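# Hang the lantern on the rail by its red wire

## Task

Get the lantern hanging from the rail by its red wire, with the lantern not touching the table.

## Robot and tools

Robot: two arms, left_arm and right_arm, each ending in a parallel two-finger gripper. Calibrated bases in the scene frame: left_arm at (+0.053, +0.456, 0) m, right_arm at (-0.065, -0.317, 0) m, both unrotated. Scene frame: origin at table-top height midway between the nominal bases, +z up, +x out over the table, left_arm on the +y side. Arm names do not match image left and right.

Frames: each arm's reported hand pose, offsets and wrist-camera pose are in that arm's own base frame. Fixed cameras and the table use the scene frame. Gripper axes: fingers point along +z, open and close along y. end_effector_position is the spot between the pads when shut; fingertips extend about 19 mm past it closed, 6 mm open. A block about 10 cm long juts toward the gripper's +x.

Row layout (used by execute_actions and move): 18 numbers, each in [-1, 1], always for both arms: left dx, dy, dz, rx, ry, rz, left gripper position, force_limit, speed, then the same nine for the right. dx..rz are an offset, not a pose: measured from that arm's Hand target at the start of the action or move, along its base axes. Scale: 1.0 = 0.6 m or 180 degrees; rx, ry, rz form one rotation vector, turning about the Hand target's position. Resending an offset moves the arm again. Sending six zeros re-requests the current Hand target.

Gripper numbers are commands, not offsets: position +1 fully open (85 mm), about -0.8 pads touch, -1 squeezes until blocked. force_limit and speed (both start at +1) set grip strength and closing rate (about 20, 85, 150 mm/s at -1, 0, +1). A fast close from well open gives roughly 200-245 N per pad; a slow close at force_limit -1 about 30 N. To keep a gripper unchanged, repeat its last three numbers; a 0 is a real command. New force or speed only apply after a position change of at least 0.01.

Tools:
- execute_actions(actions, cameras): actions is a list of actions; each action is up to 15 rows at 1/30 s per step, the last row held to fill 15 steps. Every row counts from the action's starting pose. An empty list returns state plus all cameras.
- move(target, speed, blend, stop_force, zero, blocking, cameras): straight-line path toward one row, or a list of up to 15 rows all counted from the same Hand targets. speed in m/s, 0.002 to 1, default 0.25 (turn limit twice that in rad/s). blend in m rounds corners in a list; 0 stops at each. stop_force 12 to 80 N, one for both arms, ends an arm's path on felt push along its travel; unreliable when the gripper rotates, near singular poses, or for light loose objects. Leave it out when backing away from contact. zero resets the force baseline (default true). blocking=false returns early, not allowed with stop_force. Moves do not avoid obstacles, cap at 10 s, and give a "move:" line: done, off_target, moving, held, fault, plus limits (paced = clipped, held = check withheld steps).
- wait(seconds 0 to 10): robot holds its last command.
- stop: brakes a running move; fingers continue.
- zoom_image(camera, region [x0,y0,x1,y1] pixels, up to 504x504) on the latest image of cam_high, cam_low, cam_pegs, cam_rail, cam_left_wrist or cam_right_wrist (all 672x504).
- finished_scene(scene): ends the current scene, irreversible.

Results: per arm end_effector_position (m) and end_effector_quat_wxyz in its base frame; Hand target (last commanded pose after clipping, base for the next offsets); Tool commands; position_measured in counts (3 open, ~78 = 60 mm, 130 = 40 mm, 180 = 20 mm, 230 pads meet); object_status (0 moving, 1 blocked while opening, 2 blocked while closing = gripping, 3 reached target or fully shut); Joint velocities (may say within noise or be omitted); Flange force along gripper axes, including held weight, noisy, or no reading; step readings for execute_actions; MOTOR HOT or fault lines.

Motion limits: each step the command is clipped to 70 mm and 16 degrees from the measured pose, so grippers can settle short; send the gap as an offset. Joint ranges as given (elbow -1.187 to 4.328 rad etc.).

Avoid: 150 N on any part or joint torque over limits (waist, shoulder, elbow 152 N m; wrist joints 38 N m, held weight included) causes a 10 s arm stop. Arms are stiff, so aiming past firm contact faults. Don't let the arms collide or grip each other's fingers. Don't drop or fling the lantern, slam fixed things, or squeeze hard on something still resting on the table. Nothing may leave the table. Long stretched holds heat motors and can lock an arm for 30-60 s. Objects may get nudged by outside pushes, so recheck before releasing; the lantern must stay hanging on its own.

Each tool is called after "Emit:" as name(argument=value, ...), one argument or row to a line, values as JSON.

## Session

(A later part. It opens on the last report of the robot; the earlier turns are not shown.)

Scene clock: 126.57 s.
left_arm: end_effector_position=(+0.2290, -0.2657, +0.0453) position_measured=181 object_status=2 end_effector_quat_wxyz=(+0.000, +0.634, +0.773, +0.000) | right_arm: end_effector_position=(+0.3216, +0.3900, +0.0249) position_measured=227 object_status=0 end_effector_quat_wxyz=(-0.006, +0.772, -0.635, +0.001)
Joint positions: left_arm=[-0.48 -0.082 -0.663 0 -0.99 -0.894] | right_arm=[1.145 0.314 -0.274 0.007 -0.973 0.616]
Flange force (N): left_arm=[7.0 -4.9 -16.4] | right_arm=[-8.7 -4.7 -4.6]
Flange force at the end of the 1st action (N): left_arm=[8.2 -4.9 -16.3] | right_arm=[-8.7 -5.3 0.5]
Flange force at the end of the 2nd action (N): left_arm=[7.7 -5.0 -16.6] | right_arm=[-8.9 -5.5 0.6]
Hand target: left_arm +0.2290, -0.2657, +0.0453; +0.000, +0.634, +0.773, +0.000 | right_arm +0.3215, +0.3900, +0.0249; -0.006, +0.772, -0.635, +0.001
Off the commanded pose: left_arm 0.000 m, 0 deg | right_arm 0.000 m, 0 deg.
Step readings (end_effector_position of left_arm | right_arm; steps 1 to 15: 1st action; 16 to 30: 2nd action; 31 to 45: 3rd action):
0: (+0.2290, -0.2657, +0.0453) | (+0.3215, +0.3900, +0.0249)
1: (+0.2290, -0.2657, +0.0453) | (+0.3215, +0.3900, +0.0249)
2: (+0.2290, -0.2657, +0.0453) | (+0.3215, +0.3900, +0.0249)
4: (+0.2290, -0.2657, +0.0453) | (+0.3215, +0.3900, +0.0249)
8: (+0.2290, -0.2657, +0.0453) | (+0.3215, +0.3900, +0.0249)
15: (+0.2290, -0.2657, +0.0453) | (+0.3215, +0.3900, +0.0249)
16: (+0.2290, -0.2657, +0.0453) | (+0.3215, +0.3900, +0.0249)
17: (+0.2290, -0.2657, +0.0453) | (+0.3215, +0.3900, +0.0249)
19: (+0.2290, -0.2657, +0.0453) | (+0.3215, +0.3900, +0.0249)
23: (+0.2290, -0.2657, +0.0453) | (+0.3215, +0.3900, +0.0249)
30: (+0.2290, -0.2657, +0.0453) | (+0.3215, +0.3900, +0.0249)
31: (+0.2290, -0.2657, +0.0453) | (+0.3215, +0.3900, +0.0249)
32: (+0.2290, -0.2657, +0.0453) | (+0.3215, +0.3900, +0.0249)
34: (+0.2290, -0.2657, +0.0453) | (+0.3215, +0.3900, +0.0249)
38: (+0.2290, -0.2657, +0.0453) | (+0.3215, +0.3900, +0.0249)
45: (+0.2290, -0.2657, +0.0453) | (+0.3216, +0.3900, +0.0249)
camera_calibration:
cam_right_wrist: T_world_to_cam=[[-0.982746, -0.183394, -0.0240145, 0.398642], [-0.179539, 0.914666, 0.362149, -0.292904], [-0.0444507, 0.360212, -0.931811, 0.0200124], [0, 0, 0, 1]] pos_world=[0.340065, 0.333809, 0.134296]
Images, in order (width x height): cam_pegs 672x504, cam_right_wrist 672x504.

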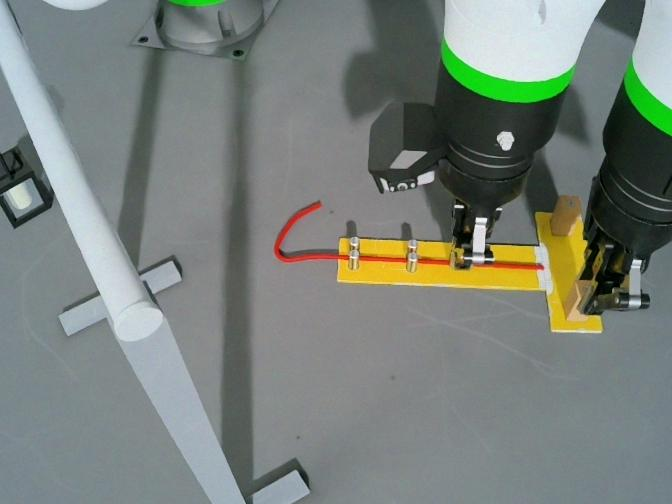

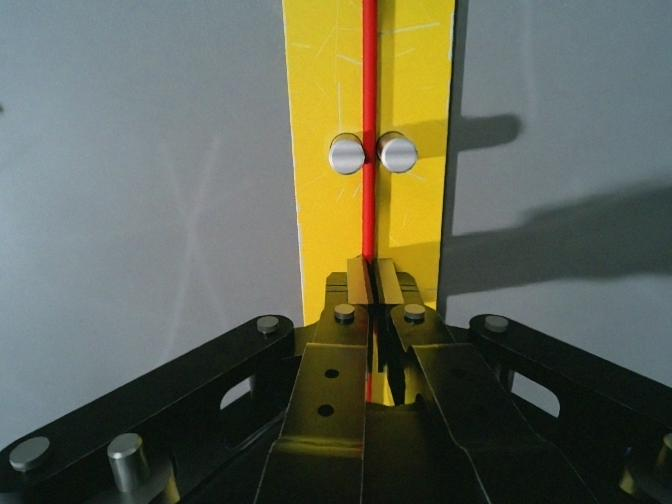

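Emit:
execute_actions(
  actions=[
    [[0,0,0,0,0,0,-1,-1,-1,0,0,0,0,0,0,-0.5,0,-0.5]],
    [[0,0,0,0,0,0,-1,-1,-1,-0.0038,0.0197,0,0,0,0,-0.5,0,-0.5]],
    [[0,0,0,0,0,0,-1,-1,-1,0,0,0,0,0,0,-1,0.2,-0.8]],
    [[0,0,0,0,0,0,-1,-1,-1,0,0,0,0,0,0,-1,0.2,-0.8]],
  ],
  cameras=["cam_right_wrist"],
)

Scene clock: 129.70 s.
left_arm: end_effector_position=(+0.2290, -0.2657, +0.0453) position_measured=181 object_status=2 end_effector_quat_wxyz=(+0.000, +0.634, +0.773, +0.000) | right_arm: end_effector_position=(+0.3193, +0.4018, +0.0249) position_measured=228 object_status=2 end_effector_quat_wxyz=(-0.006, +0.772, -0.635, +0.001)
Joint positions: left_arm=[-0.48 -0.082 -0.663 0 -0.99 -0.894] | right_arm=[1.159 0.33 -0.251 0.007 -0.979 0.602]
Flange force (N): left_arm=[7.3 -4.1 -16.0] | right_arm=[-8.5 -3.8 -4.4]
Flange force at the end of the 1st action (N): left_arm=[7.4 -5.1 -16.7] | right_arm=[-7.8 -5.0 0.5]
Flange force at the end of the 2nd action (N): left_arm=[8.0 -5.4 -16.5] | right_arm=[-8.8 -6.7 -0.3]
Flange force at the end of the 3rd action (N): left_arm=[7.3 -4.5 -17.0] | right_arm=[-9.0 -4.7 -1.4]
Hand target: left_arm +0.2290, -0.2657, +0.0453; +0.000, +0.634, +0.773, +0.000 | right_arm +0.3193, +0.4018, +0.0249; -0.006, +0.772, -0.635, +0.001
Off the commanded pose: left_arm 0.000 m, 0 deg | right_arm 0.000 m, 0 deg.
Step readings (end_effector_position of left_arm | right_arm; steps 1 to 15: 1st action; 16 to 30: 2nd action; 31 to 45: 3rd action; 46 to 60: 4th action):
0: (+0.2290, -0.2657, +0.0453) | (+0.3216, +0.3900, +0.0249)
1: (+0.2290, -0.2657, +0.0453) | (+0.3216, +0.3900, +0.0249)
2: (+0.2290, -0.2657, +0.0453) | (+0.3216, +0.3900, +0.0249)
4: (+0.2290, -0.2657, +0.0453) | (+0.3216, +0.3900, +0.0249)
8: (+0.2290, -0.2657, +0.0453) | (+0.3216, +0.3900, +0.0249)
15: (+0.2290, -0.2657, +0.0453) | (+0.3216, +0.3900, +0.0249)
16: (+0.2290, -0.2657, +0.0453) | (+0.3215, +0.3900, +0.0249)
17: (+0.2290, -0.2657, +0.0453) | (+0.3215, +0.3909, +0.0248)
19: (+0.2290, -0.2657, +0.0453) | (+0.3203, +0.3969, +0.0249)
23: (+0.2290, -0.2657, +0.0453) | (+0.3194, +0.4011, +0.0249)
30: (+0.2290, -0.2657, +0.0453) | (+0.3193, +0.4018, +0.0249)
31: (+0.2290, -0.2657, +0.0453) | (+0.3193, +0.4018, +0.0249)
32: (+0.2290, -0.2657, +0.0453) | (+0.3193, +0.4018, +0.0249)
34: (+0.2290, -0.2657, +0.0453) | (+0.3193, +0.4018, +0.0249)
38: (+0.2290, -0.2657, +0.0453) | (+0.3193, +0.4018, +0.0249)
45: (+0.2290, -0.2657, +0.0453) | (+0.3193, +0.4018, +0.0249)
46: (+0.2290, -0.2657, +0.0453) | (+0.3193, +0.4018, +0.0249)
47: (+0.2290, -0.2657, +0.0453) | (+0.3193, +0.4018, +0.0249)
49: (+0.2290, -0.2657, +0.0453) | (+0.3193, +0.4018, +0.0249)
53: (+0.2290, -0.2657, +0.0453) | (+0.3193, +0.4018, +0.0249)
60: (+0.2290, -0.2657, +0.0453) | (+0.3193, +0.4018, +0.0249)
camera_calibration:
cam_right_wrist: T_world_to_cam=[[-0.982746, -0.183396, -0.0240153, 0.398546], [-0.179541, 0.914666, 0.362149, -0.304109], [-0.0444507, 0.360212, -0.931811, 0.0156597], [0, 0, 0, 1]] pos_world=[0.337765, 0.345609, 0.134296]
Images, in order (width x height): cam_right_wrist 672x504.

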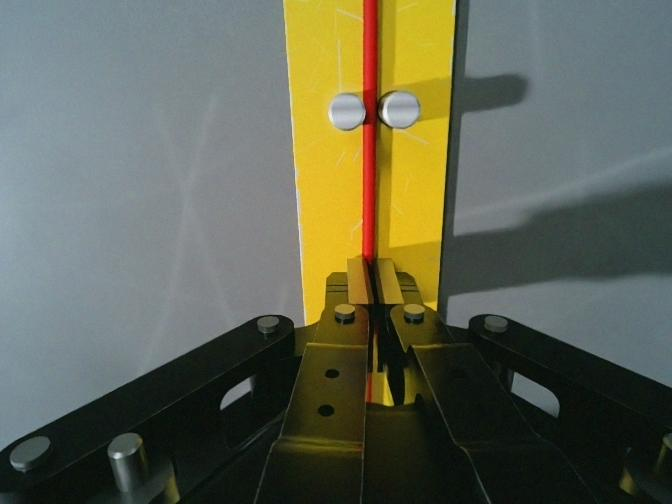

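Emit:
move(
  target=[
    [0,0,0,0,0,0,-1,-1,-1,0.033,0.0025,0.0067,0,0,-0.1111,-1,0.2,-0.8],
    [0,0,0,0,0,0,-1,-1,-1,0.0615,-0.006,0.0067,0,0,-0.2222,-1,0.2,-0.8],
    [0,0,0,0,0,0,-1,-1,-1,0.085,-0.0232,0.0067,0,0,-0.3333,-1,0.2,-0.8],
    [0,0,0,0,0,0,-1,-1,-1,0.101,-0.0472,0.0067,0,0,-0.4444,-1,0.2,-0.8],
  ],
  blend=0.005,
  speed=0.15,
  cameras=["cam_pegs"],
)

Scene clock: 132.83 s.
left_arm: end_effector_position=(+0.2290, -0.2657, +0.0453) position_measured=181 object_status=2 end_effector_quat_wxyz=(+0.000, +0.634, +0.773, +0.000) | right_arm: end_effector_position=(+0.3195, +0.4020, +0.0249) position_measured=228 object_status=2 end_effector_quat_wxyz=(-0.006, +0.770, -0.638, +0.001)
Joint positions: left_arm=[-0.48 -0.082 -0.663 0 -0.99 -0.894] | right_arm=[1.159 0.331 -0.25 0.007 -0.979 0.594]
Flange force (N): left_arm=[7.5 -4.4 -16.4] | right_arm=[-7.2 -7.0 -3.3]
Hand target: left_arm +0.2290, -0.2657, +0.0453; +0.000, +0.634, +0.773, +0.000 | right_arm +0.3195, +0.4020, +0.0250; -0.006, +0.770, -0.638, +0.001 (not the last commanded pose)
Off the commanded pose: left_arm 0.000 m, 0 deg | right_arm 0.067 m, 80 deg.
move: held (right_arm; a check stopped the path); path passed 0 of 4 targets; limits=held
pose unreachable (right arm): on one or more control steps of this call, first in action 0 (counted from 0), this arm could not follow its commanded pose, so it was not sent that pose on those steps. It may still have moved: this result reports where it is.
cause: moving toward the commanded pose would bring a part of the arm too close to another arm (a part of this arm just beyond joint 5 (wrist pitch) and a part of the left arm just beyond its joint 5 (wrist pitch), where that arm would come to rest).
Images, in order (width x height): cam_pegs 672x504.

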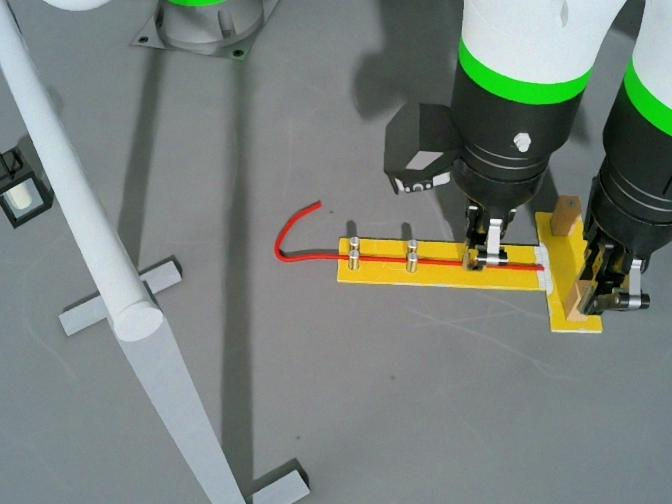

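Emit:
move(
  target=[
    [0,0,0,0,0,0,0.6,-1,-0.6,0,0,0,0,0,0,-1,0.2,-0.8],
    [0,0.006,0.006,-0.136,-0.027,0,0.6,-1,-0.6,0,0,0,0,0,0,-1,0.2,-0.8],
    [0,0.006,0.006,-0.136,-0.027,0,-1,-1,-1,0,0,0,0,0,0,-1,0.2,-0.8],
  ],
  speed=0.2,
  cameras=["cam_left_wrist"],
)

Emit:
move(
  target=[
    [0,0,0,0,0,0,-1,-1,-1,0.033,0.0025,0.0067,0,0,-0.1111,-1,0.2,-0.8],
    [0,0,0,0,0,0,-1,-1,-1,0.0615,-0.006,0.0067,0,0,-0.2222,-1,0.2,-0.8],
    [0,0,0,0,0,0,-1,-1,-1,0.085,-0.0232,0.0067,0,0,-0.3333,-1,0.2,-0.8],
    [0,0,0,0,0,0,-1,-1,-1,0.101,-0.0472,0.0067,0,0,-0.4444,-1,0.2,-0.8],
  ],
  blend=0.005,
  speed=0.15,
  cameras=["cam_pegs","cam_right_wrist"],
)

Scene clock: 139.77 s.
left_arm: end_effector_position=(+0.2290, -0.2621, +0.0489) position_measured=181 object_status=0 end_effector_quat_wxyz=(+0.167, +0.619, +0.755, -0.137) | right_arm: end_effector_position=(+0.3195, +0.4020, +0.0250) position_measured=228 object_status=2 end_effector_quat_wxyz=(-0.006, +0.770, -0.638, +0.001)
Joint positions: left_arm=[-0.122 -0.374 -1.111 0.602 -0.785 -1.674] | right_arm=[1.159 0.331 -0.25 0.007 -0.979 0.594]
Flange force (N): left_arm=[-0.2 -11.9 -10.9] | right_arm=[-9.7 -5.9 -2.5]
Hand target: left_arm +0.2290, -0.2621, +0.0489; +0.167, +0.619, +0.755, -0.137 | right_arm +0.3195, +0.4020, +0.0250; -0.006, +0.770, -0.638, +0.001
Off the commanded pose: left_arm 0.000 m, 0 deg | right_arm 0.000 m, 0 deg.
move: done
camera_calibration:
cam_left_wrist: T_world_to_cam=[[0.979856, 0.199655, 0.00457113, -0.163186], [0.14041, -0.705011, 0.695158, -0.229494], [0.142015, -0.680513, -0.718842, -0.0455995], [0, 0, 0, 1]] pos_world=[0.198598, -0.160246, 0.127502]
Images, in order (width x height): cam_left_wrist 672x504.

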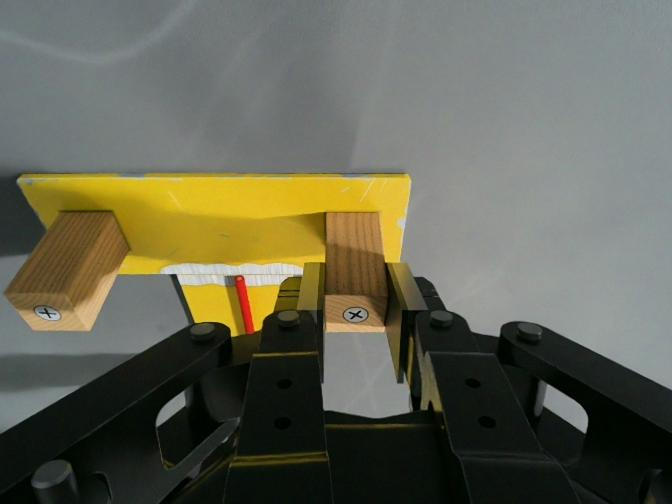

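Scene clock: 145.37 s.
left_arm: end_effector_position=(+0.2290, -0.2621, +0.0489) position_measured=181 object_status=2 end_effector_quat_wxyz=(+0.167, +0.619, +0.755, -0.137) | right_arm: end_effector_position=(+0.3801, +0.3737, +0.0290) position_measured=228 object_status=2 end_effector_quat_wxyz=(+0.004, -0.179, +0.984, -0.005)
Joint positions: left_arm=[-0.122 -0.374 -1.111 0.602 -0.785 -1.674] | right_arm=[1.03 0.375 -0.18 0.014 -1.018 -0.677]
Flange force (N): left_arm=[-8.4 -5.8 -3.6] | right_arm=[-7.2 12.4 1.4]
Hand target: left_arm +0.2290, -0.2621, +0.0489; +0.167, +0.619, +0.755, -0.137 | right_arm +0.3801, +0.3737, +0.0290; +0.004, -0.179, +0.984, -0.005
Off the commanded pose: left_arm 0.000 m, 0 deg | right_arm 0.000 m, 0 deg.
move: done; blend cut to 0 m at target 1
camera_calibration:
cam_right_wrist: T_world_to_cam=[[-0.344132, 0.938614, -0.0240214, -0.208735], [0.872091, 0.329012, 0.362227, -0.449761], [0.347894, 0.103705, -0.93178, -0.0209336], [0, 0, 0, 1]] pos_world=[0.327683, 0.346069, 0.138396]
Images, in order (width x height): cam_pegs 672x504, cam_right_wrist 672x504.

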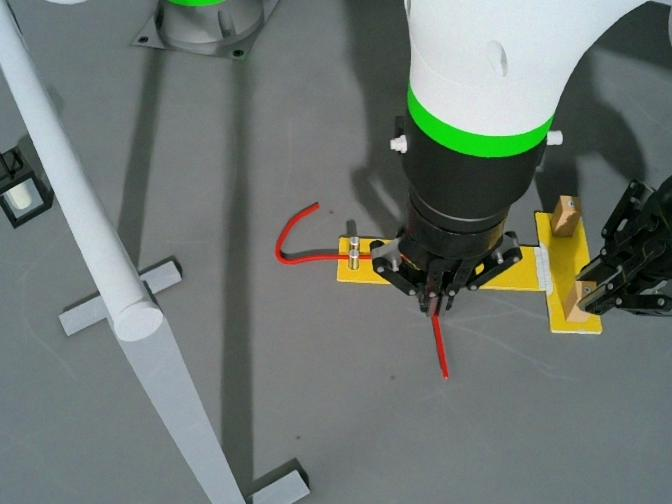

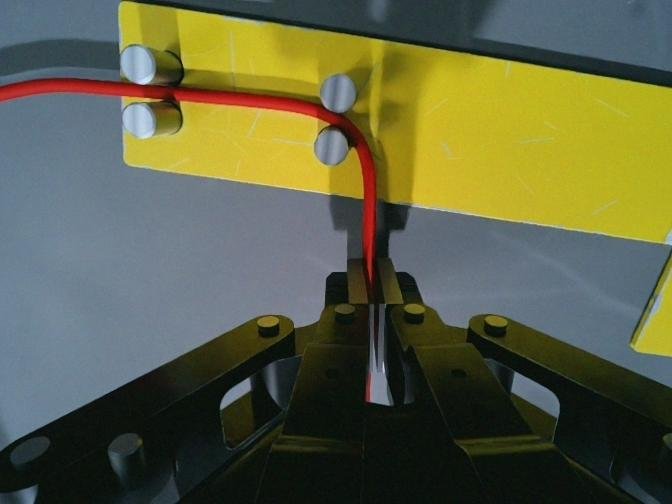

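Emit:
move(
  target=[
    [0,0,0,0,0,0,-1,-1,-1,0.0083,-0.0273,0,0,0,-0.1111,-1,0.2,-0.8],
    [0,0,0,0,0,0,-1,-1,-1,0.0053,-0.0553,0,0,0,-0.2222,-1,0.2,-0.8],
    [0,0,0,0,0,0,-1,-1,-1,-0.0057,-0.081,0,0,0,-0.3333,-1,0.2,-0.8],
    [0,0,0,0,0,0,-1,-1,-1,-0.0142,-0.092,0,0,0,-0.389,-1,0.2,-0.8],
  ],
  blend=0.005,
  speed=0.15,
  cameras=["cam_pegs","cam_right_wrist"],
)

Emit:
move(
  target=[
    [0,0,0,0,0,0,-1,-1,-1,0,0,0,0,0,0,-0.1,0.2,-0.8],
    [0,0,0,0,0,0,-1,-1,-1,0,0,0.2,0,0,0,-0.1,0.2,-0.8],
    [0,0,0,0,0,0,-1,-1,-1,-0.2,-0.15,0.2,0,0,0,-0.1,0.2,-0.8],
  ],
  cameras=["cam_pegs","cam_right_wrist"],
)

Scene clock: 150.80 s.
left_arm: end_effector_position=(+0.2290, -0.2621, +0.0489) position_measured=181 object_status=2 end_effector_quat_wxyz=(+0.167, +0.619, +0.755, -0.137) | right_arm: end_effector_position=(+0.3716, +0.3185, +0.0290) position_measured=228 object_status=2 end_effector_quat_wxyz=(+0.000, +0.418, +0.909, -0.006)
Joint positions: left_arm=[-0.122 -0.374 -1.111 0.602 -0.785 -1.674] | right_arm=[0.979 0.288 -0.297 0.003 -0.998 -1.842]
Flange force (N): left_arm=[-18.0 -9.1 -5.4] | right_arm=[17.3 20.1 0.7]
Hand target: left_arm +0.2290, -0.2621, +0.0489; +0.167, +0.619, +0.755, -0.137 | right_arm +0.3716, +0.3185, +0.0290; +0.000, +0.418, +0.909, -0.006
Off the commanded pose: left_arm 0.000 m, 0 deg | right_arm 0.000 m, 0 deg.
move: done
camera_calibration:
cam_right_wrist: T_world_to_cam=[[0.764608, 0.644048, -0.0240132, -0.477958], [0.607109, -0.707248, 0.362241, 0.00427743], [0.216317, -0.291551, -0.931775, 0.162403], [0, 0, 0, 1]] pos_world=[0.327723, 0.358202, 0.138296]
Images, in order (width x height): cam_pegs 672x504, cam_right_wrist 672x504.

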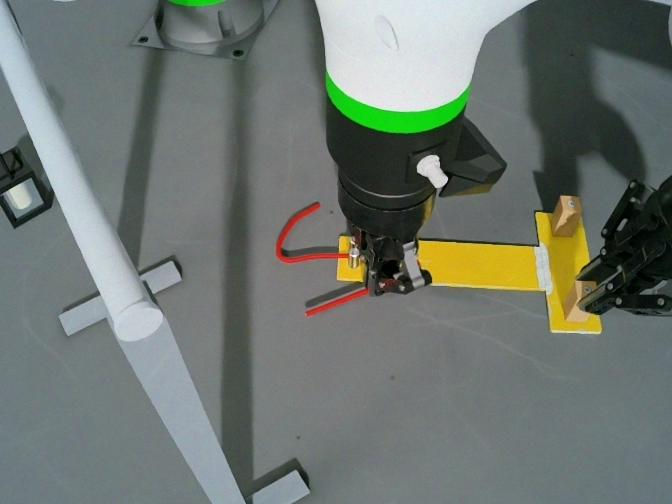

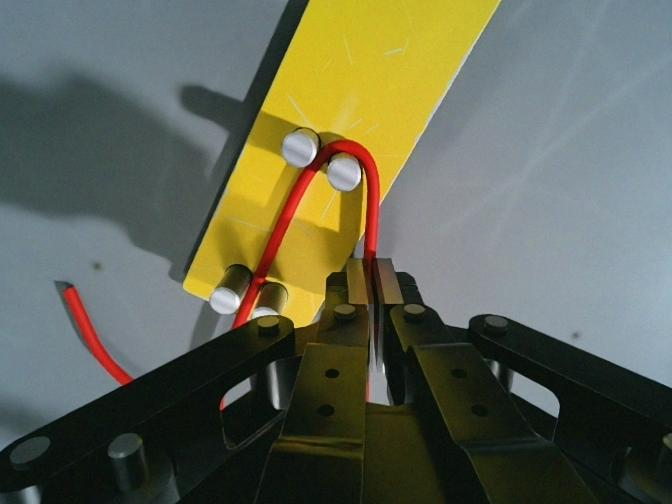

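Scene clock: 154.23 s.
left_arm: end_effector_position=(+0.2290, -0.2621, +0.0489) position_measured=181 object_status=2 end_effector_quat_wxyz=(+0.167, +0.619, +0.755, -0.137) | right_arm: end_effector_position=(+0.2516, +0.2285, +0.1490) position_measured=141 object_status=3 end_effector_quat_wxyz=(+0.000, +0.418, +0.909, -0.006)
Joint positions: left_arm=[-0.122 -0.374 -1.111 0.602 -0.785 -1.674] | right_arm=[1.13 -0.233 -0.522 0.001 -1.293 -1.992]
Flange force (N): left_arm=[-2.0 -7.7 -5.6] | right_arm=[6.9 7.4 -3.3]
Hand target: left_arm +0.2290, -0.2621, +0.0489; +0.167, +0.619, +0.755, -0.137 | right_arm +0.2516, +0.2285, +0.1490; +0.000, +0.418, +0.909, -0.006
Off the commanded pose: left_arm 0.000 m, 0 deg | right_arm 0.000 m, 0 deg.
move: done
camera_calibration:
cam_right_wrist: T_world_to_cam=[[0.764608, 0.644048, -0.0240132, -0.325424], [0.607109, -0.707248, 0.362241, -0.02992], [0.216317, -0.291551, -0.931775, 0.273963], [0, 0, 0, 1]] pos_world=[0.207723, 0.268302, 0.258296]
Images, in order (width x height): cam_pegs 672x504, cam_right_wrist 672x504.

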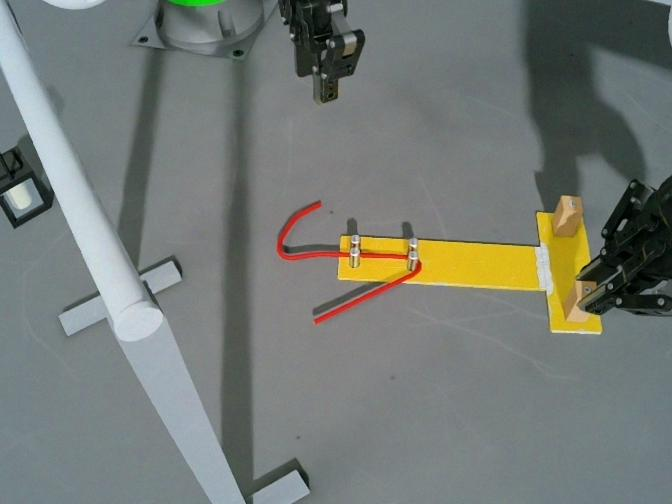

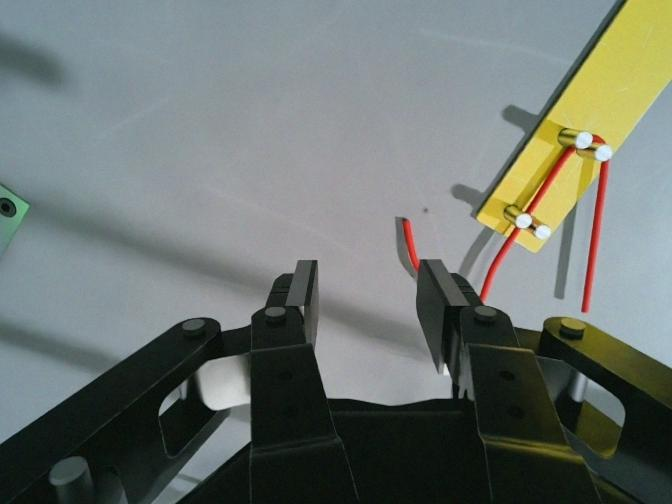

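Emit:
move(
  target=[
    [0,0,0,0,0,0,-1,-1,-1,0.02,-0.02,0,0,0,0.42,-0.1,0.2,-0.5],
    [0,0,0,0,0,0,-1,-1,-1,0.159,0.0403,0,0,0,0.8367,-0.1,0.2,-0.5],
    [0,0,0,0,0,0,-1,-1,-1,0.159,0.0403,-0.1,0,0,0.8367,-0.1,0.2,-0.5],
  ],
  speed=0.35,
  blend=0.01,
  cameras=["cam_right_wrist","cam_rail","cam_pegs"],
)

Scene clock: 164.10 s.
left_arm: end_effector_position=(+0.2290, -0.2621, +0.0489) position_measured=181 object_status=2 end_effector_quat_wxyz=(+0.167, +0.619, +0.755, -0.137) | right_arm: end_effector_position=(+0.3469, +0.2527, +0.0890) position_measured=141 object_status=3 end_effector_quat_wxyz=(-0.006, +0.773, -0.634, +0.001)
Joint positions: left_arm=[-0.122 -0.374 -1.111 0.602 -0.785 -1.674] | right_arm=[0.94 0.051 -0.416 0.003 -1.093 0.826]
Flange force (N): left_arm=[-1.8 -7.7 -6.0] | right_arm=[-7.0 -6.2 -1.2]
Hand target: left_arm +0.2290, -0.2621, +0.0489; +0.167, +0.619, +0.755, -0.137 | right_arm +0.3470, +0.2527, +0.0890; -0.006, +0.773, -0.634, +0.001
Off the commanded pose: left_arm 0.000 m, 0 deg | right_arm 0.000 m, 0 deg.
move: done
camera_calibration:
cam_right_wrist: T_world_to_cam=[[-0.982297, -0.185798, -0.0239088, 0.400439], [-0.181727, 0.914141, 0.362383, -0.185081], [-0.0454741, 0.360312, -0.931723, 0.130675], [0, 0, 0, 1]] pos_world=[0.365658, 0.196507, 0.198397]
Images, in order (width x height): cam_pegs 672x504, cam_rail 672x504, cam_right_wrist 672x504.

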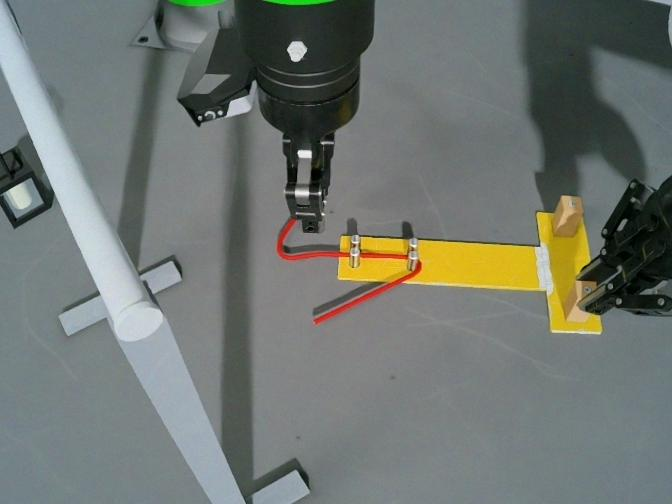

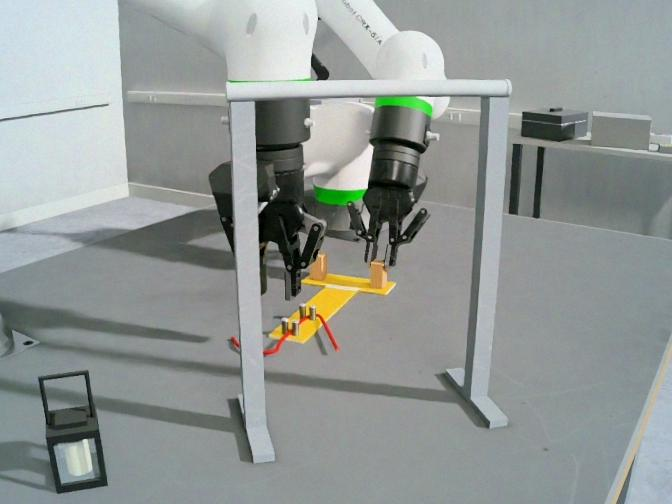

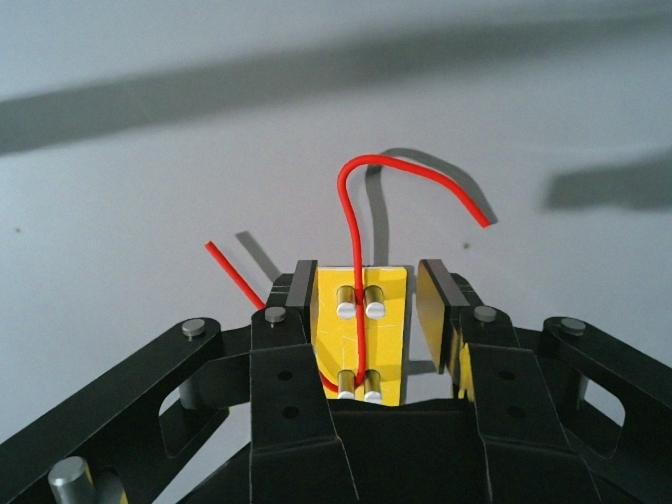

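Emit:
move(
  target=[
    [0,0,0,0,0,0,-1,-1,-1,0.003,0.0133,-0.1067,0,0,0,-0.1,0.2,-0.5],
    [0,0,0,0,0,0,-1,-1,-1,0.003,0.0133,-0.1067,0,0,0,-1,1,-0.5],
  ],
  speed=0.08,
  cameras=["cam_right_wrist"],
)

Scene clock: 167.53 s.
left_arm: end_effector_position=(+0.2290, -0.2621, +0.0489) position_measured=181 object_status=2 end_effector_quat_wxyz=(+0.167, +0.619, +0.755, -0.137) | right_arm: end_effector_position=(+0.3487, +0.2606, +0.0249) position_measured=228 object_status=0 end_effector_quat_wxyz=(-0.006, +0.773, -0.634, +0.001)
Joint positions: left_arm=[-0.122 -0.374 -1.111 0.602 -0.785 -1.674] | right_arm=[0.947 0.156 -0.473 0.004 -0.93 0.817]
Flange force (N): left_arm=[2.1 -5.2 -11.2] | right_arm=[-1.3 -3.2 -0.7]
Hand target: left_arm +0.2290, -0.2621, +0.0489; +0.167, +0.619, +0.755, -0.137 | right_arm +0.3488, +0.2606, +0.0250; -0.006, +0.773, -0.634, +0.001
Off the commanded pose: left_arm 0.000 m, 0 deg | right_arm 0.000 m, 0 deg.
move: done
camera_calibration:
cam_right_wrist: T_world_to_cam=[[-0.98228, -0.185888, -0.0239007, 0.402153], [-0.181817, 0.914205, 0.362177, -0.168698], [-0.045474, 0.360105, -0.931803, 0.0682395], [0, 0, 0, 1]] pos_world=[0.367458, 0.204406, 0.134296]
Images, in order (width x height): cam_right_wrist 672x504.

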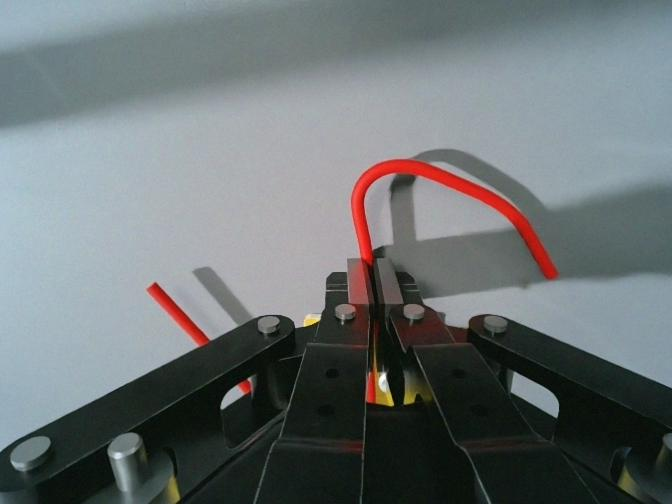

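Emit:
move(
  target=[0,0,0,0,0,0,-1,-1,-1,0,0,0.3,0,0,0,-1,1,-0.5],
  speed=0.1,
  cameras=["cam_right_wrist","cam_pegs","cam_rail"],
)

Scene clock: 170.27 s.
left_arm: end_effector_position=(+0.2290, -0.2621, +0.0488) position_measured=181 object_status=2 end_effector_quat_wxyz=(+0.167, +0.619, +0.755, -0.137) | right_arm: end_effector_position=(+0.3488, +0.2606, +0.2049) position_measured=228 object_status=2 end_effector_quat_wxyz=(-0.006, +0.773, -0.634, +0.001)
Joint positions: left_arm=[-0.122 -0.374 -1.111 0.602 -0.785 -1.674] | right_arm=[0.947 -0.027 -0.21 0.003 -1.377 0.819]
Flange force (N): left_arm=[-1.0 -7.0 -1.1] | right_arm=[-7.3 -6.0 -1.7]
Hand target: left_arm +0.2290, -0.2621, +0.0489; +0.167, +0.619, +0.755, -0.137 | right_arm +0.3488, +0.2606, +0.2050; -0.006, +0.773, -0.634, +0.001
Off the commanded pose: left_arm 0.000 m, 0 deg | right_arm 0.000 m, 0 deg.
move: done
camera_calibration:
cam_right_wrist: T_world_to_cam=[[-0.982278, -0.185898, -0.0239247, 0.406483], [-0.181832, 0.914168, 0.362262, -0.233996], [-0.0454727, 0.360192, -0.931769, 0.235899], [0, 0, 0, 1]] pos_world=[0.367458, 0.204507, 0.314296]
Images, in order (width x height): cam_pegs 672x504, cam_rail 672x504, cam_right_wrist 672x504.

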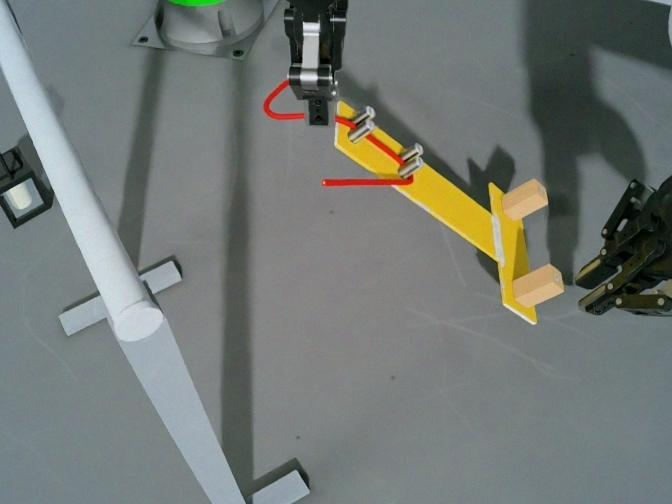

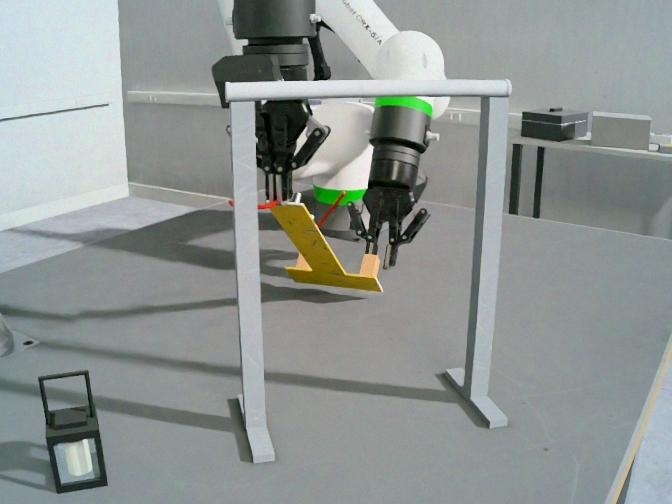

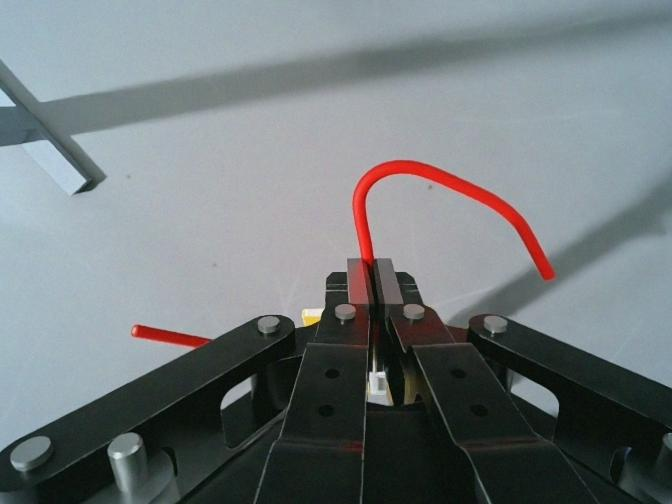

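Emit:
move(
  target=[0,0,0,0,0,0,-1,-1,-1,0,0,-0.285,0,0,0,-1,1,-0.5],
  speed=0.06,
  cameras=["cam_right_wrist","cam_pegs","cam_rail","cam_left_wrist"],
)

Scene clock: 174.00 s.
left_arm: end_effector_position=(+0.2290, -0.2621, +0.0489) position_measured=181 object_status=2 end_effector_quat_wxyz=(+0.167, +0.619, +0.755, -0.137) | right_arm: end_effector_position=(+0.3486, +0.2600, +0.0454) position_measured=228 object_status=2 end_effector_quat_wxyz=(-0.005, +0.773, -0.634, +0.002)
Joint positions: left_arm=[-0.122 -0.374 -1.111 0.602 -0.785 -1.674] | right_arm=[0.947 0.125 -0.452 0.005 -0.985 0.817]
Flange force (N): left_arm=[-0.5 -6.5 -0.9] | right_arm=[-7.1 -6.7 -2.0]
Flange force when the fault began (N): right_arm=[-0.1 23.0 -126.1]
Hand target: left_arm +0.2290, -0.2621, +0.0489; +0.167, +0.619, +0.755, -0.137 | right_arm +0.3486, +0.2600, +0.0454; -0.005, +0.773, -0.634, +0.002 (not the last commanded pose)
Tool commands: left_gripper/position=-1.0 left_gripper/force_limit=-1.0 left_gripper/speed=-1.0 right_gripper/position=-1.0 right_gripper/force_limit=+1.0 right_gripper/speed=-0.498039
Off the commanded pose: left_arm 0.000 m, 0 deg | right_arm 0.011 m, 0 deg.
FORCE FAULT: contact force on the right arm reached its limit, and that arm stopped. The contact can be on any part of that arm, not only on its tool. That arm's remaining commands of this call were not run. That arm is still stopped at the end of this call. That arm stays stopped for about 10 more seconds. Until then a move that you send moves the other arm only, and its call returns only when the move has ended. Once the stop has ended, the next robot result says so. If the stop ends while you think or write, that arm runs what you send next, counted from a new Hand target: where the arm stands when the stop ends. While its stop runs, that arm takes no new command, but its gripper still runs the gripper command that each later call begins with. Until it ends, the stop uses up actions while you think or wait. An arm that is not stopped still takes commands.
move: fault (right_arm)
camera_calibration:
cam_left_wrist: T_world_to_cam=[[0.979841, 0.199723, 0.00466933, -0.163185], [0.140399, -0.705053, 0.695118, -0.229494], [0.142123, -0.68045, -0.718881, -0.0456061], [0, 0, 0, 1]] pos_world=[0.198598, -0.160246, 0.127502]
cam_right_wrist: T_world_to_cam=[[-0.982211, -0.186374, -0.0229556, 0.402512], [-0.182017, 0.914852, 0.360438, -0.175665], [-0.0461752, 0.358204, -0.932501, 0.0882949], [0, 0, 0, 1]] pos_world=[0.367454, 0.204098, 0.154891]
Images, in order (width x height): cam_pegs 672x504, cam_rail 672x504, cam_left_wrist 672x504, cam_right_wrist 672x504.

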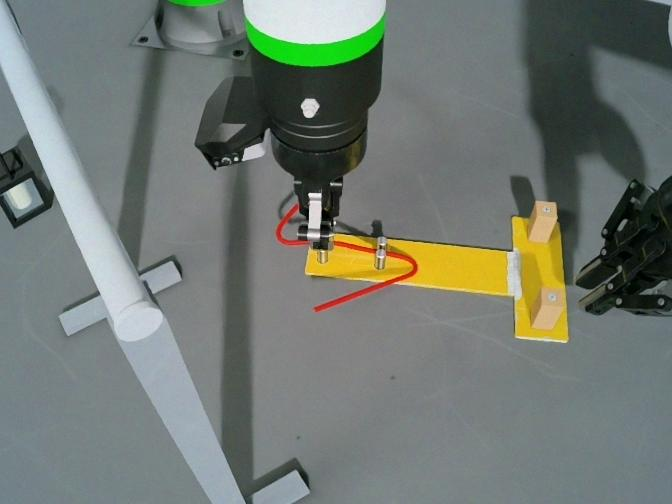

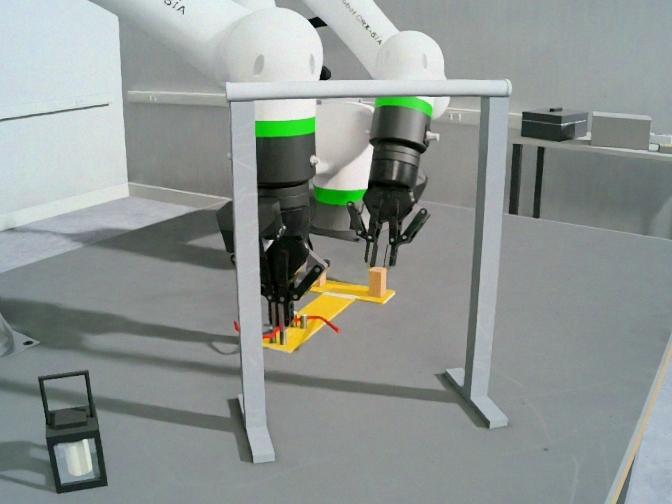

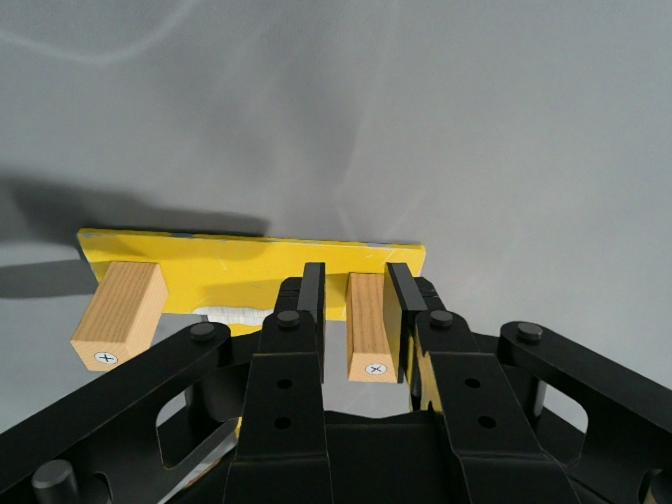

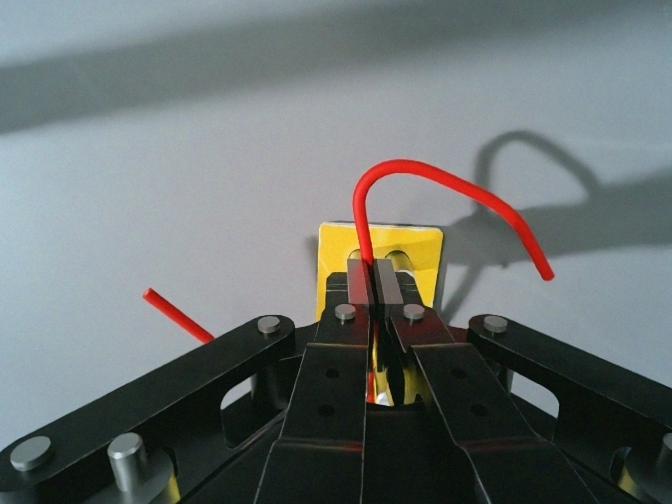

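Emit:
wait(
  seconds=10,
)

Emit:
move(
  target=[0,0,0,0,0,0,-1,-1,-1,0,0,0.06,0,0,0,-1,1,-0.5],
  speed=0.04,
  cameras=["cam_rail","cam_pegs"],
)

Scene clock: 184.80 s.
left_arm: end_effector_position=(+0.2290, -0.2621, +0.0489) position_measured=181 object_status=2 end_effector_quat_wxyz=(+0.167, +0.619, +0.755, -0.137) | right_arm: end_effector_position=(+0.3486, +0.2600, +0.0454) position_measured=228 object_status=2 end_effector_quat_wxyz=(-0.005, +0.773, -0.634, +0.002)
Joint positions: left_arm=[-0.122 -0.374 -1.111 0.602 -0.785 -1.674] | right_arm=[0.947 0.125 -0.452 0.005 -0.985 0.817]
Flange force (N): left_arm=[-1.5 -7.3 -1.4] | right_arm=[-7.8 -5.8 -1.8]
Hand target: left_arm +0.2290, -0.2621, +0.0489; +0.167, +0.619, +0.755, -0.137 | right_arm +0.3486, +0.2600, +0.0454; -0.005, +0.773, -0.634, +0.002 (not the last commanded pose)
Tool commands: left_gripper/position=-1.0 left_gripper/force_limit=-1.0 left_gripper/speed=-1.0 right_gripper/position=-1.0 right_gripper/force_limit=+1.0 right_gripper/speed=-0.498039
Off the commanded pose: left_arm 0.000 m, 0 deg | right_arm 0.011 m, 0 deg.
FORCE FAULT, CONTINUED: the right arm's stop, for the force fault that an earlier result reported, is over. The rest of the stop counts as 20 of the actions that you can send in this scene. During its stop the right arm's controller moved it back a little. That arm's target is now where it stood when the stop ended, not its last command. That arm accepts commands again.
wait: 10.00 s; at rest from the start

Scene clock: 186.07 s.
left_arm: end_effector_position=(+0.2290, -0.2621, +0.0489) position_measured=181 object_status=2 end_effector_quat_wxyz=(+0.167, +0.619, +0.755, -0.137) | right_arm: end_effector_position=(+0.3486, +0.2600, +0.0814) position_measured=228 object_status=2 end_effector_quat_wxyz=(-0.005, +0.773, -0.634, +0.002)
Joint positions: left_arm=[-0.122 -0.374 -1.111 0.602 -0.785 -1.674] | right_arm=[0.947 0.076 -0.409 0.004 -1.076 0.818]
Flange force (N): left_arm=[-0.5 -7.6 -2.5] | right_arm=[-7.5 -7.2 -0.2]
Hand target: left_arm +0.2290, -0.2621, +0.0489; +0.167, +0.619, +0.755, -0.137 | right_arm +0.3486, +0.2600, +0.0814; -0.005, +0.773, -0.634, +0.002
Off the commanded pose: left_arm 0.000 m, 0 deg | right_arm 0.000 m, 0 deg.
move: done
Images, in order (width x height): cam_pegs 672x504, cam_rail 672x504.

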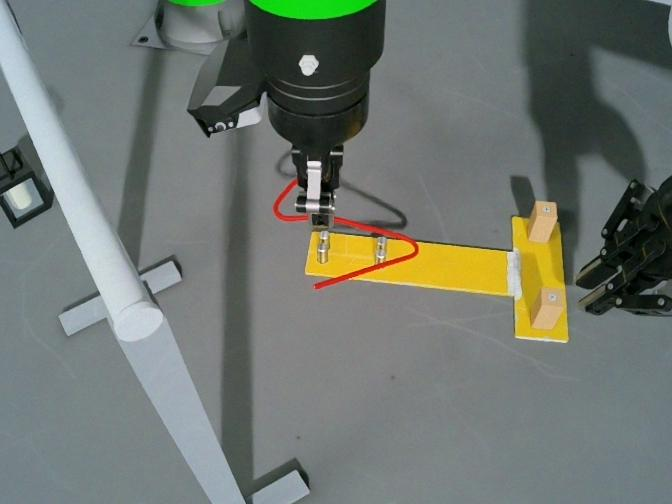

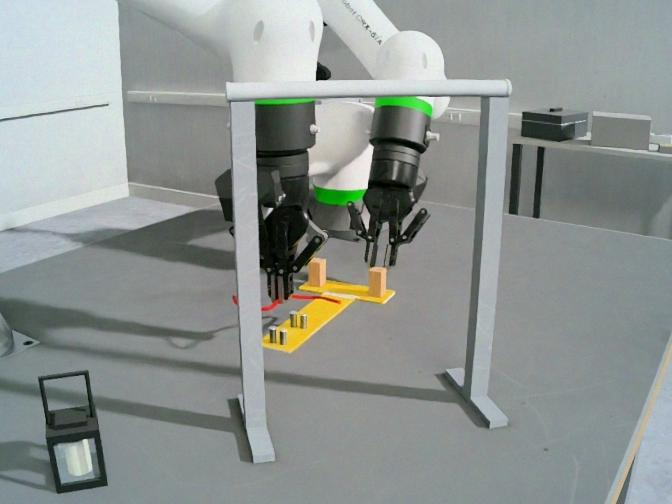

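Emit:
move(
  target=[
    [0,0,0,0,0,0,0.7,-1,-0.3,0,0,0.33,0,0,0,-1,1,-0.5],
    [0,0.1,0.3,0,0,0,0.7,-1,-0.3,0,-0.15,0.4,0,0,-0.2,-1,1,-0.5],
    [0,0.2,0.3,0,0,0,0.7,-1,-0.3,0,-0.32,0.4,0,0,-0.3956,-1,1,-0.5],
  ],
  speed=0.2,
  blend=[0,0.02,0],
  cameras=["cam_right_wrist"],
)

Emit:
move(
  target=[
    [0,0,0,0,0,0,0.7,-1,-0.3,0,0,0,0.125,-0.2165,0,-1,1,-0.5],
    [0,0,0,0,0,0,0.7,-1,-0.3,0,0,0,0.25,-0.433,0,-1,1,-0.5],
  ],
  speed=0.2,
  blend=0.01,
  cameras=["all"],
)

Scene clock: 195.63 s.
left_arm: end_effector_position=(+0.2290, -0.1421, +0.2289) position_measured=41 object_status=3 end_effector_quat_wxyz=(+0.167, +0.619, +0.755, -0.137) | right_arm: end_effector_position=(+0.3486, +0.0681, +0.3214) position_measured=228 object_status=2 end_effector_quat_wxyz=(+0.003, -0.259, +0.966, -0.004)
Joint positions: left_arm=[0.563 -0.711 -0.792 0.406 -1.649 -1.937] | right_arm=[0.577 -0.243 -0.127 0.01 -1.683 -0.051]
Flange force (N): left_arm=no reading | right_arm=[-7.8 2.7 -6.2]
Hand target: left_arm +0.2290, -0.1421, +0.2289; +0.167, +0.619, +0.755, -0.137 | right_arm +0.3486, +0.0680, +0.3214; +0.003, -0.259, +0.966, -0.004
Off the commanded pose: left_arm 0.000 m, 0 deg | right_arm 0.000 m, 0 deg.
move: done
camera_calibration:
cam_right_wrist: T_world_to_cam=[[-0.492932, 0.869766, -0.0229123, 0.130529], [0.807426, 0.467095, 0.360397, -0.413945], [0.324163, 0.159151, -0.932518, 0.298885], [0, 0, 0, 1]] pos_world=[0.301684, 0.0322538, 0.430891]
Images, in order (width x height): cam_right_wrist 672x504.

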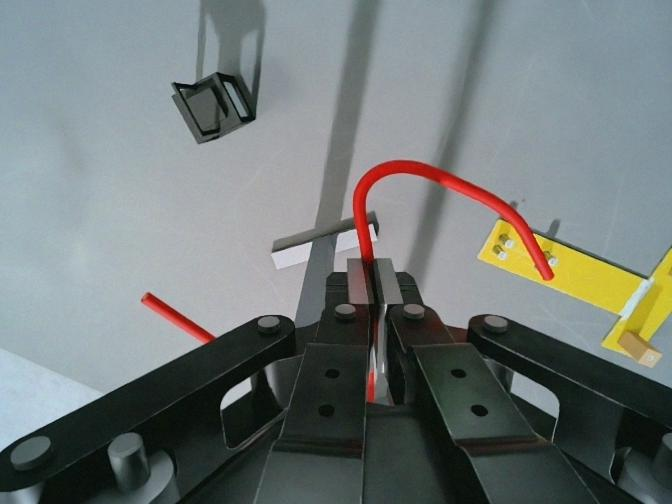

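Scene clock: 200.70 s.
left_arm: end_effector_position=(+0.2290, -0.1421, +0.2289) position_measured=41 object_status=3 end_effector_quat_wxyz=(+0.167, +0.619, +0.755, -0.137) | right_arm: end_effector_position=(+0.3490, +0.0676, +0.3217) position_measured=228 object_status=2 end_effector_quat_wxyz=(+0.682, -0.192, +0.679, +0.193)
Joint positions: left_arm=[0.563 -0.711 -0.792 0.406 -1.649 -1.937] | right_arm=[0.483 -1.356 -1.149 -0.325 -0.212 0.318]
Flange force (N): no reading
Hand target: left_arm +0.2290, -0.1421, +0.2289; +0.167, +0.619, +0.755, -0.137 | right_arm +0.3486, +0.0680, +0.3214; +0.685, -0.180, +0.683, +0.180
Off the commanded pose: left_arm 0.000 m, 0 deg | right_arm 0.001 m, 2 deg.
move: done
camera_calibration:
cam_left_wrist: T_world_to_cam=[[0.979841, 0.199722, 0.00466971, -0.187992], [0.140399, -0.705053, 0.695118, -0.270008], [0.142123, -0.68045, -0.718881, 0.165446], [0, 0, 0, 1]] pos_world=[0.198598, -0.0402462, 0.307502]
cam_right_wrist: T_world_to_cam=[[-0.511202, 0.859412, 0.00915661, 0.127954], [-0.307054, -0.192575, 0.932005, -0.164446], [0.802739, 0.473631, 0.362331, -0.305758], [0, 0, 0, 1]] pos_world=[0.26036, 0.00318321, 0.262878]

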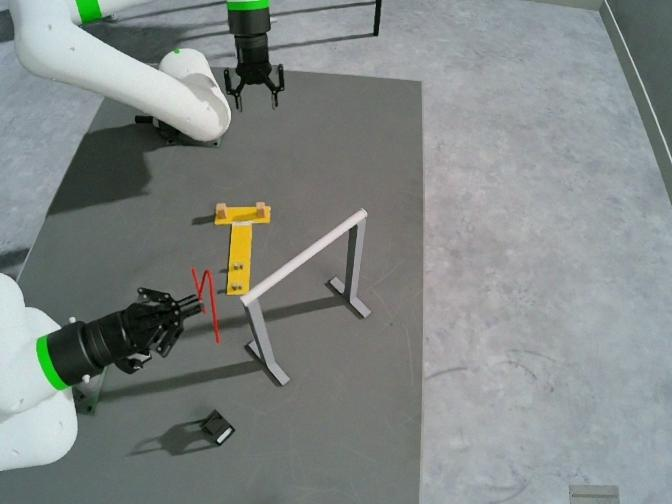

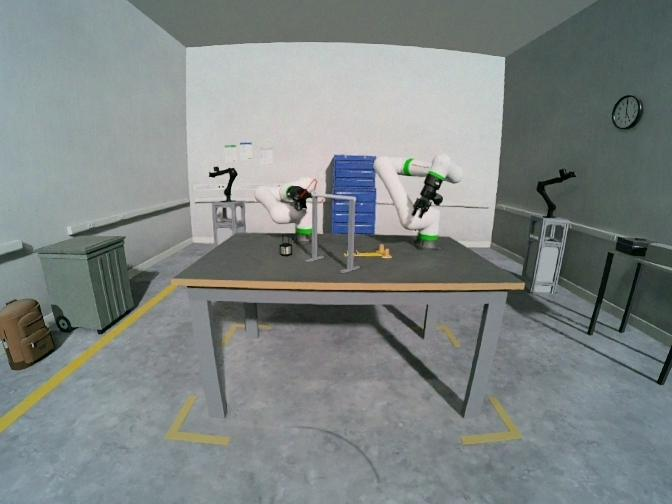

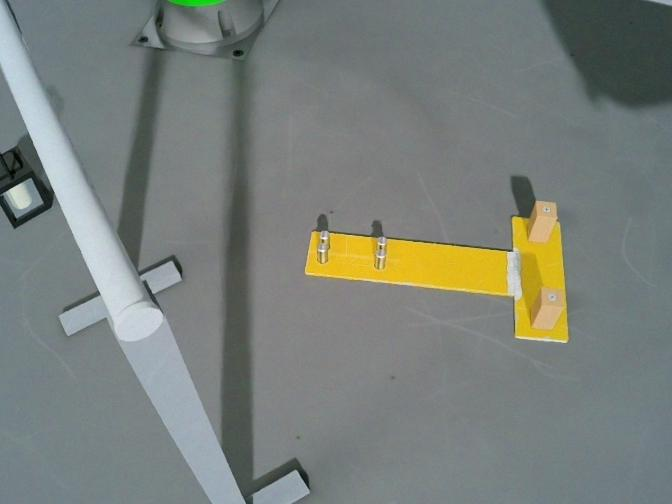

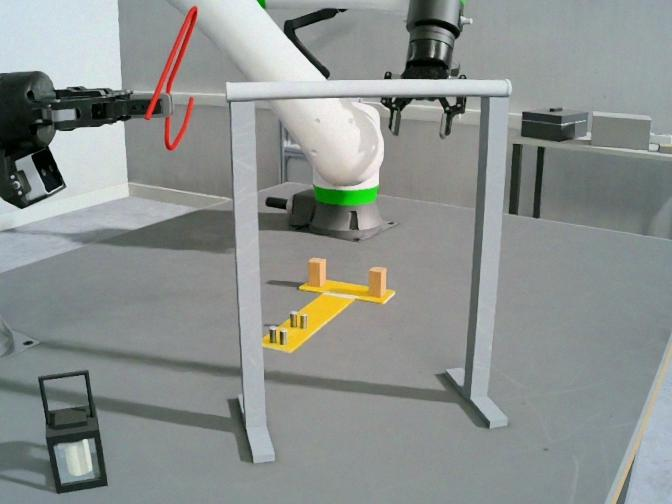

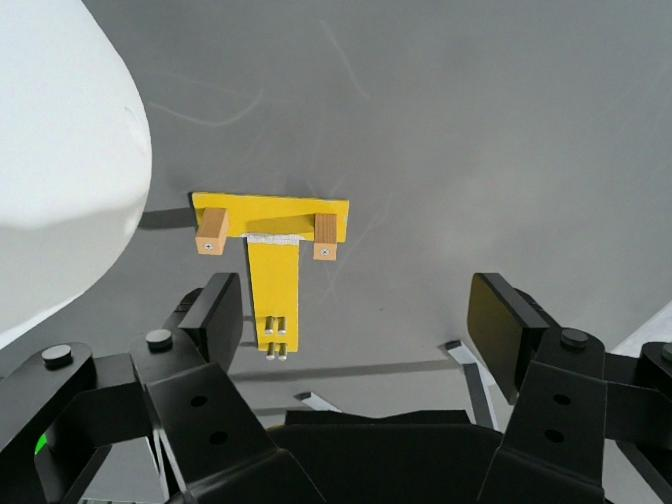

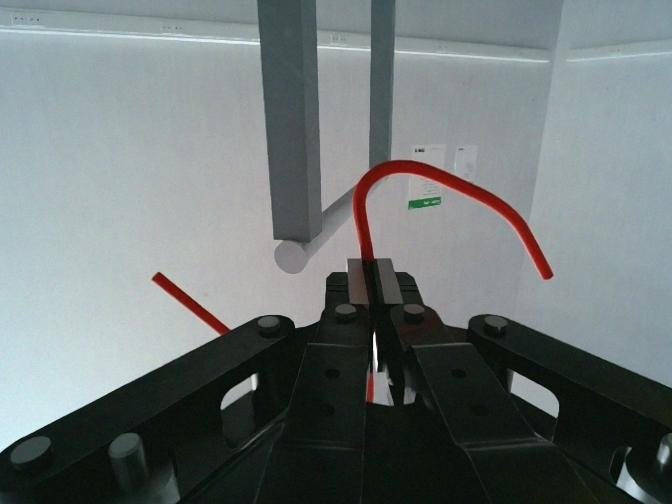

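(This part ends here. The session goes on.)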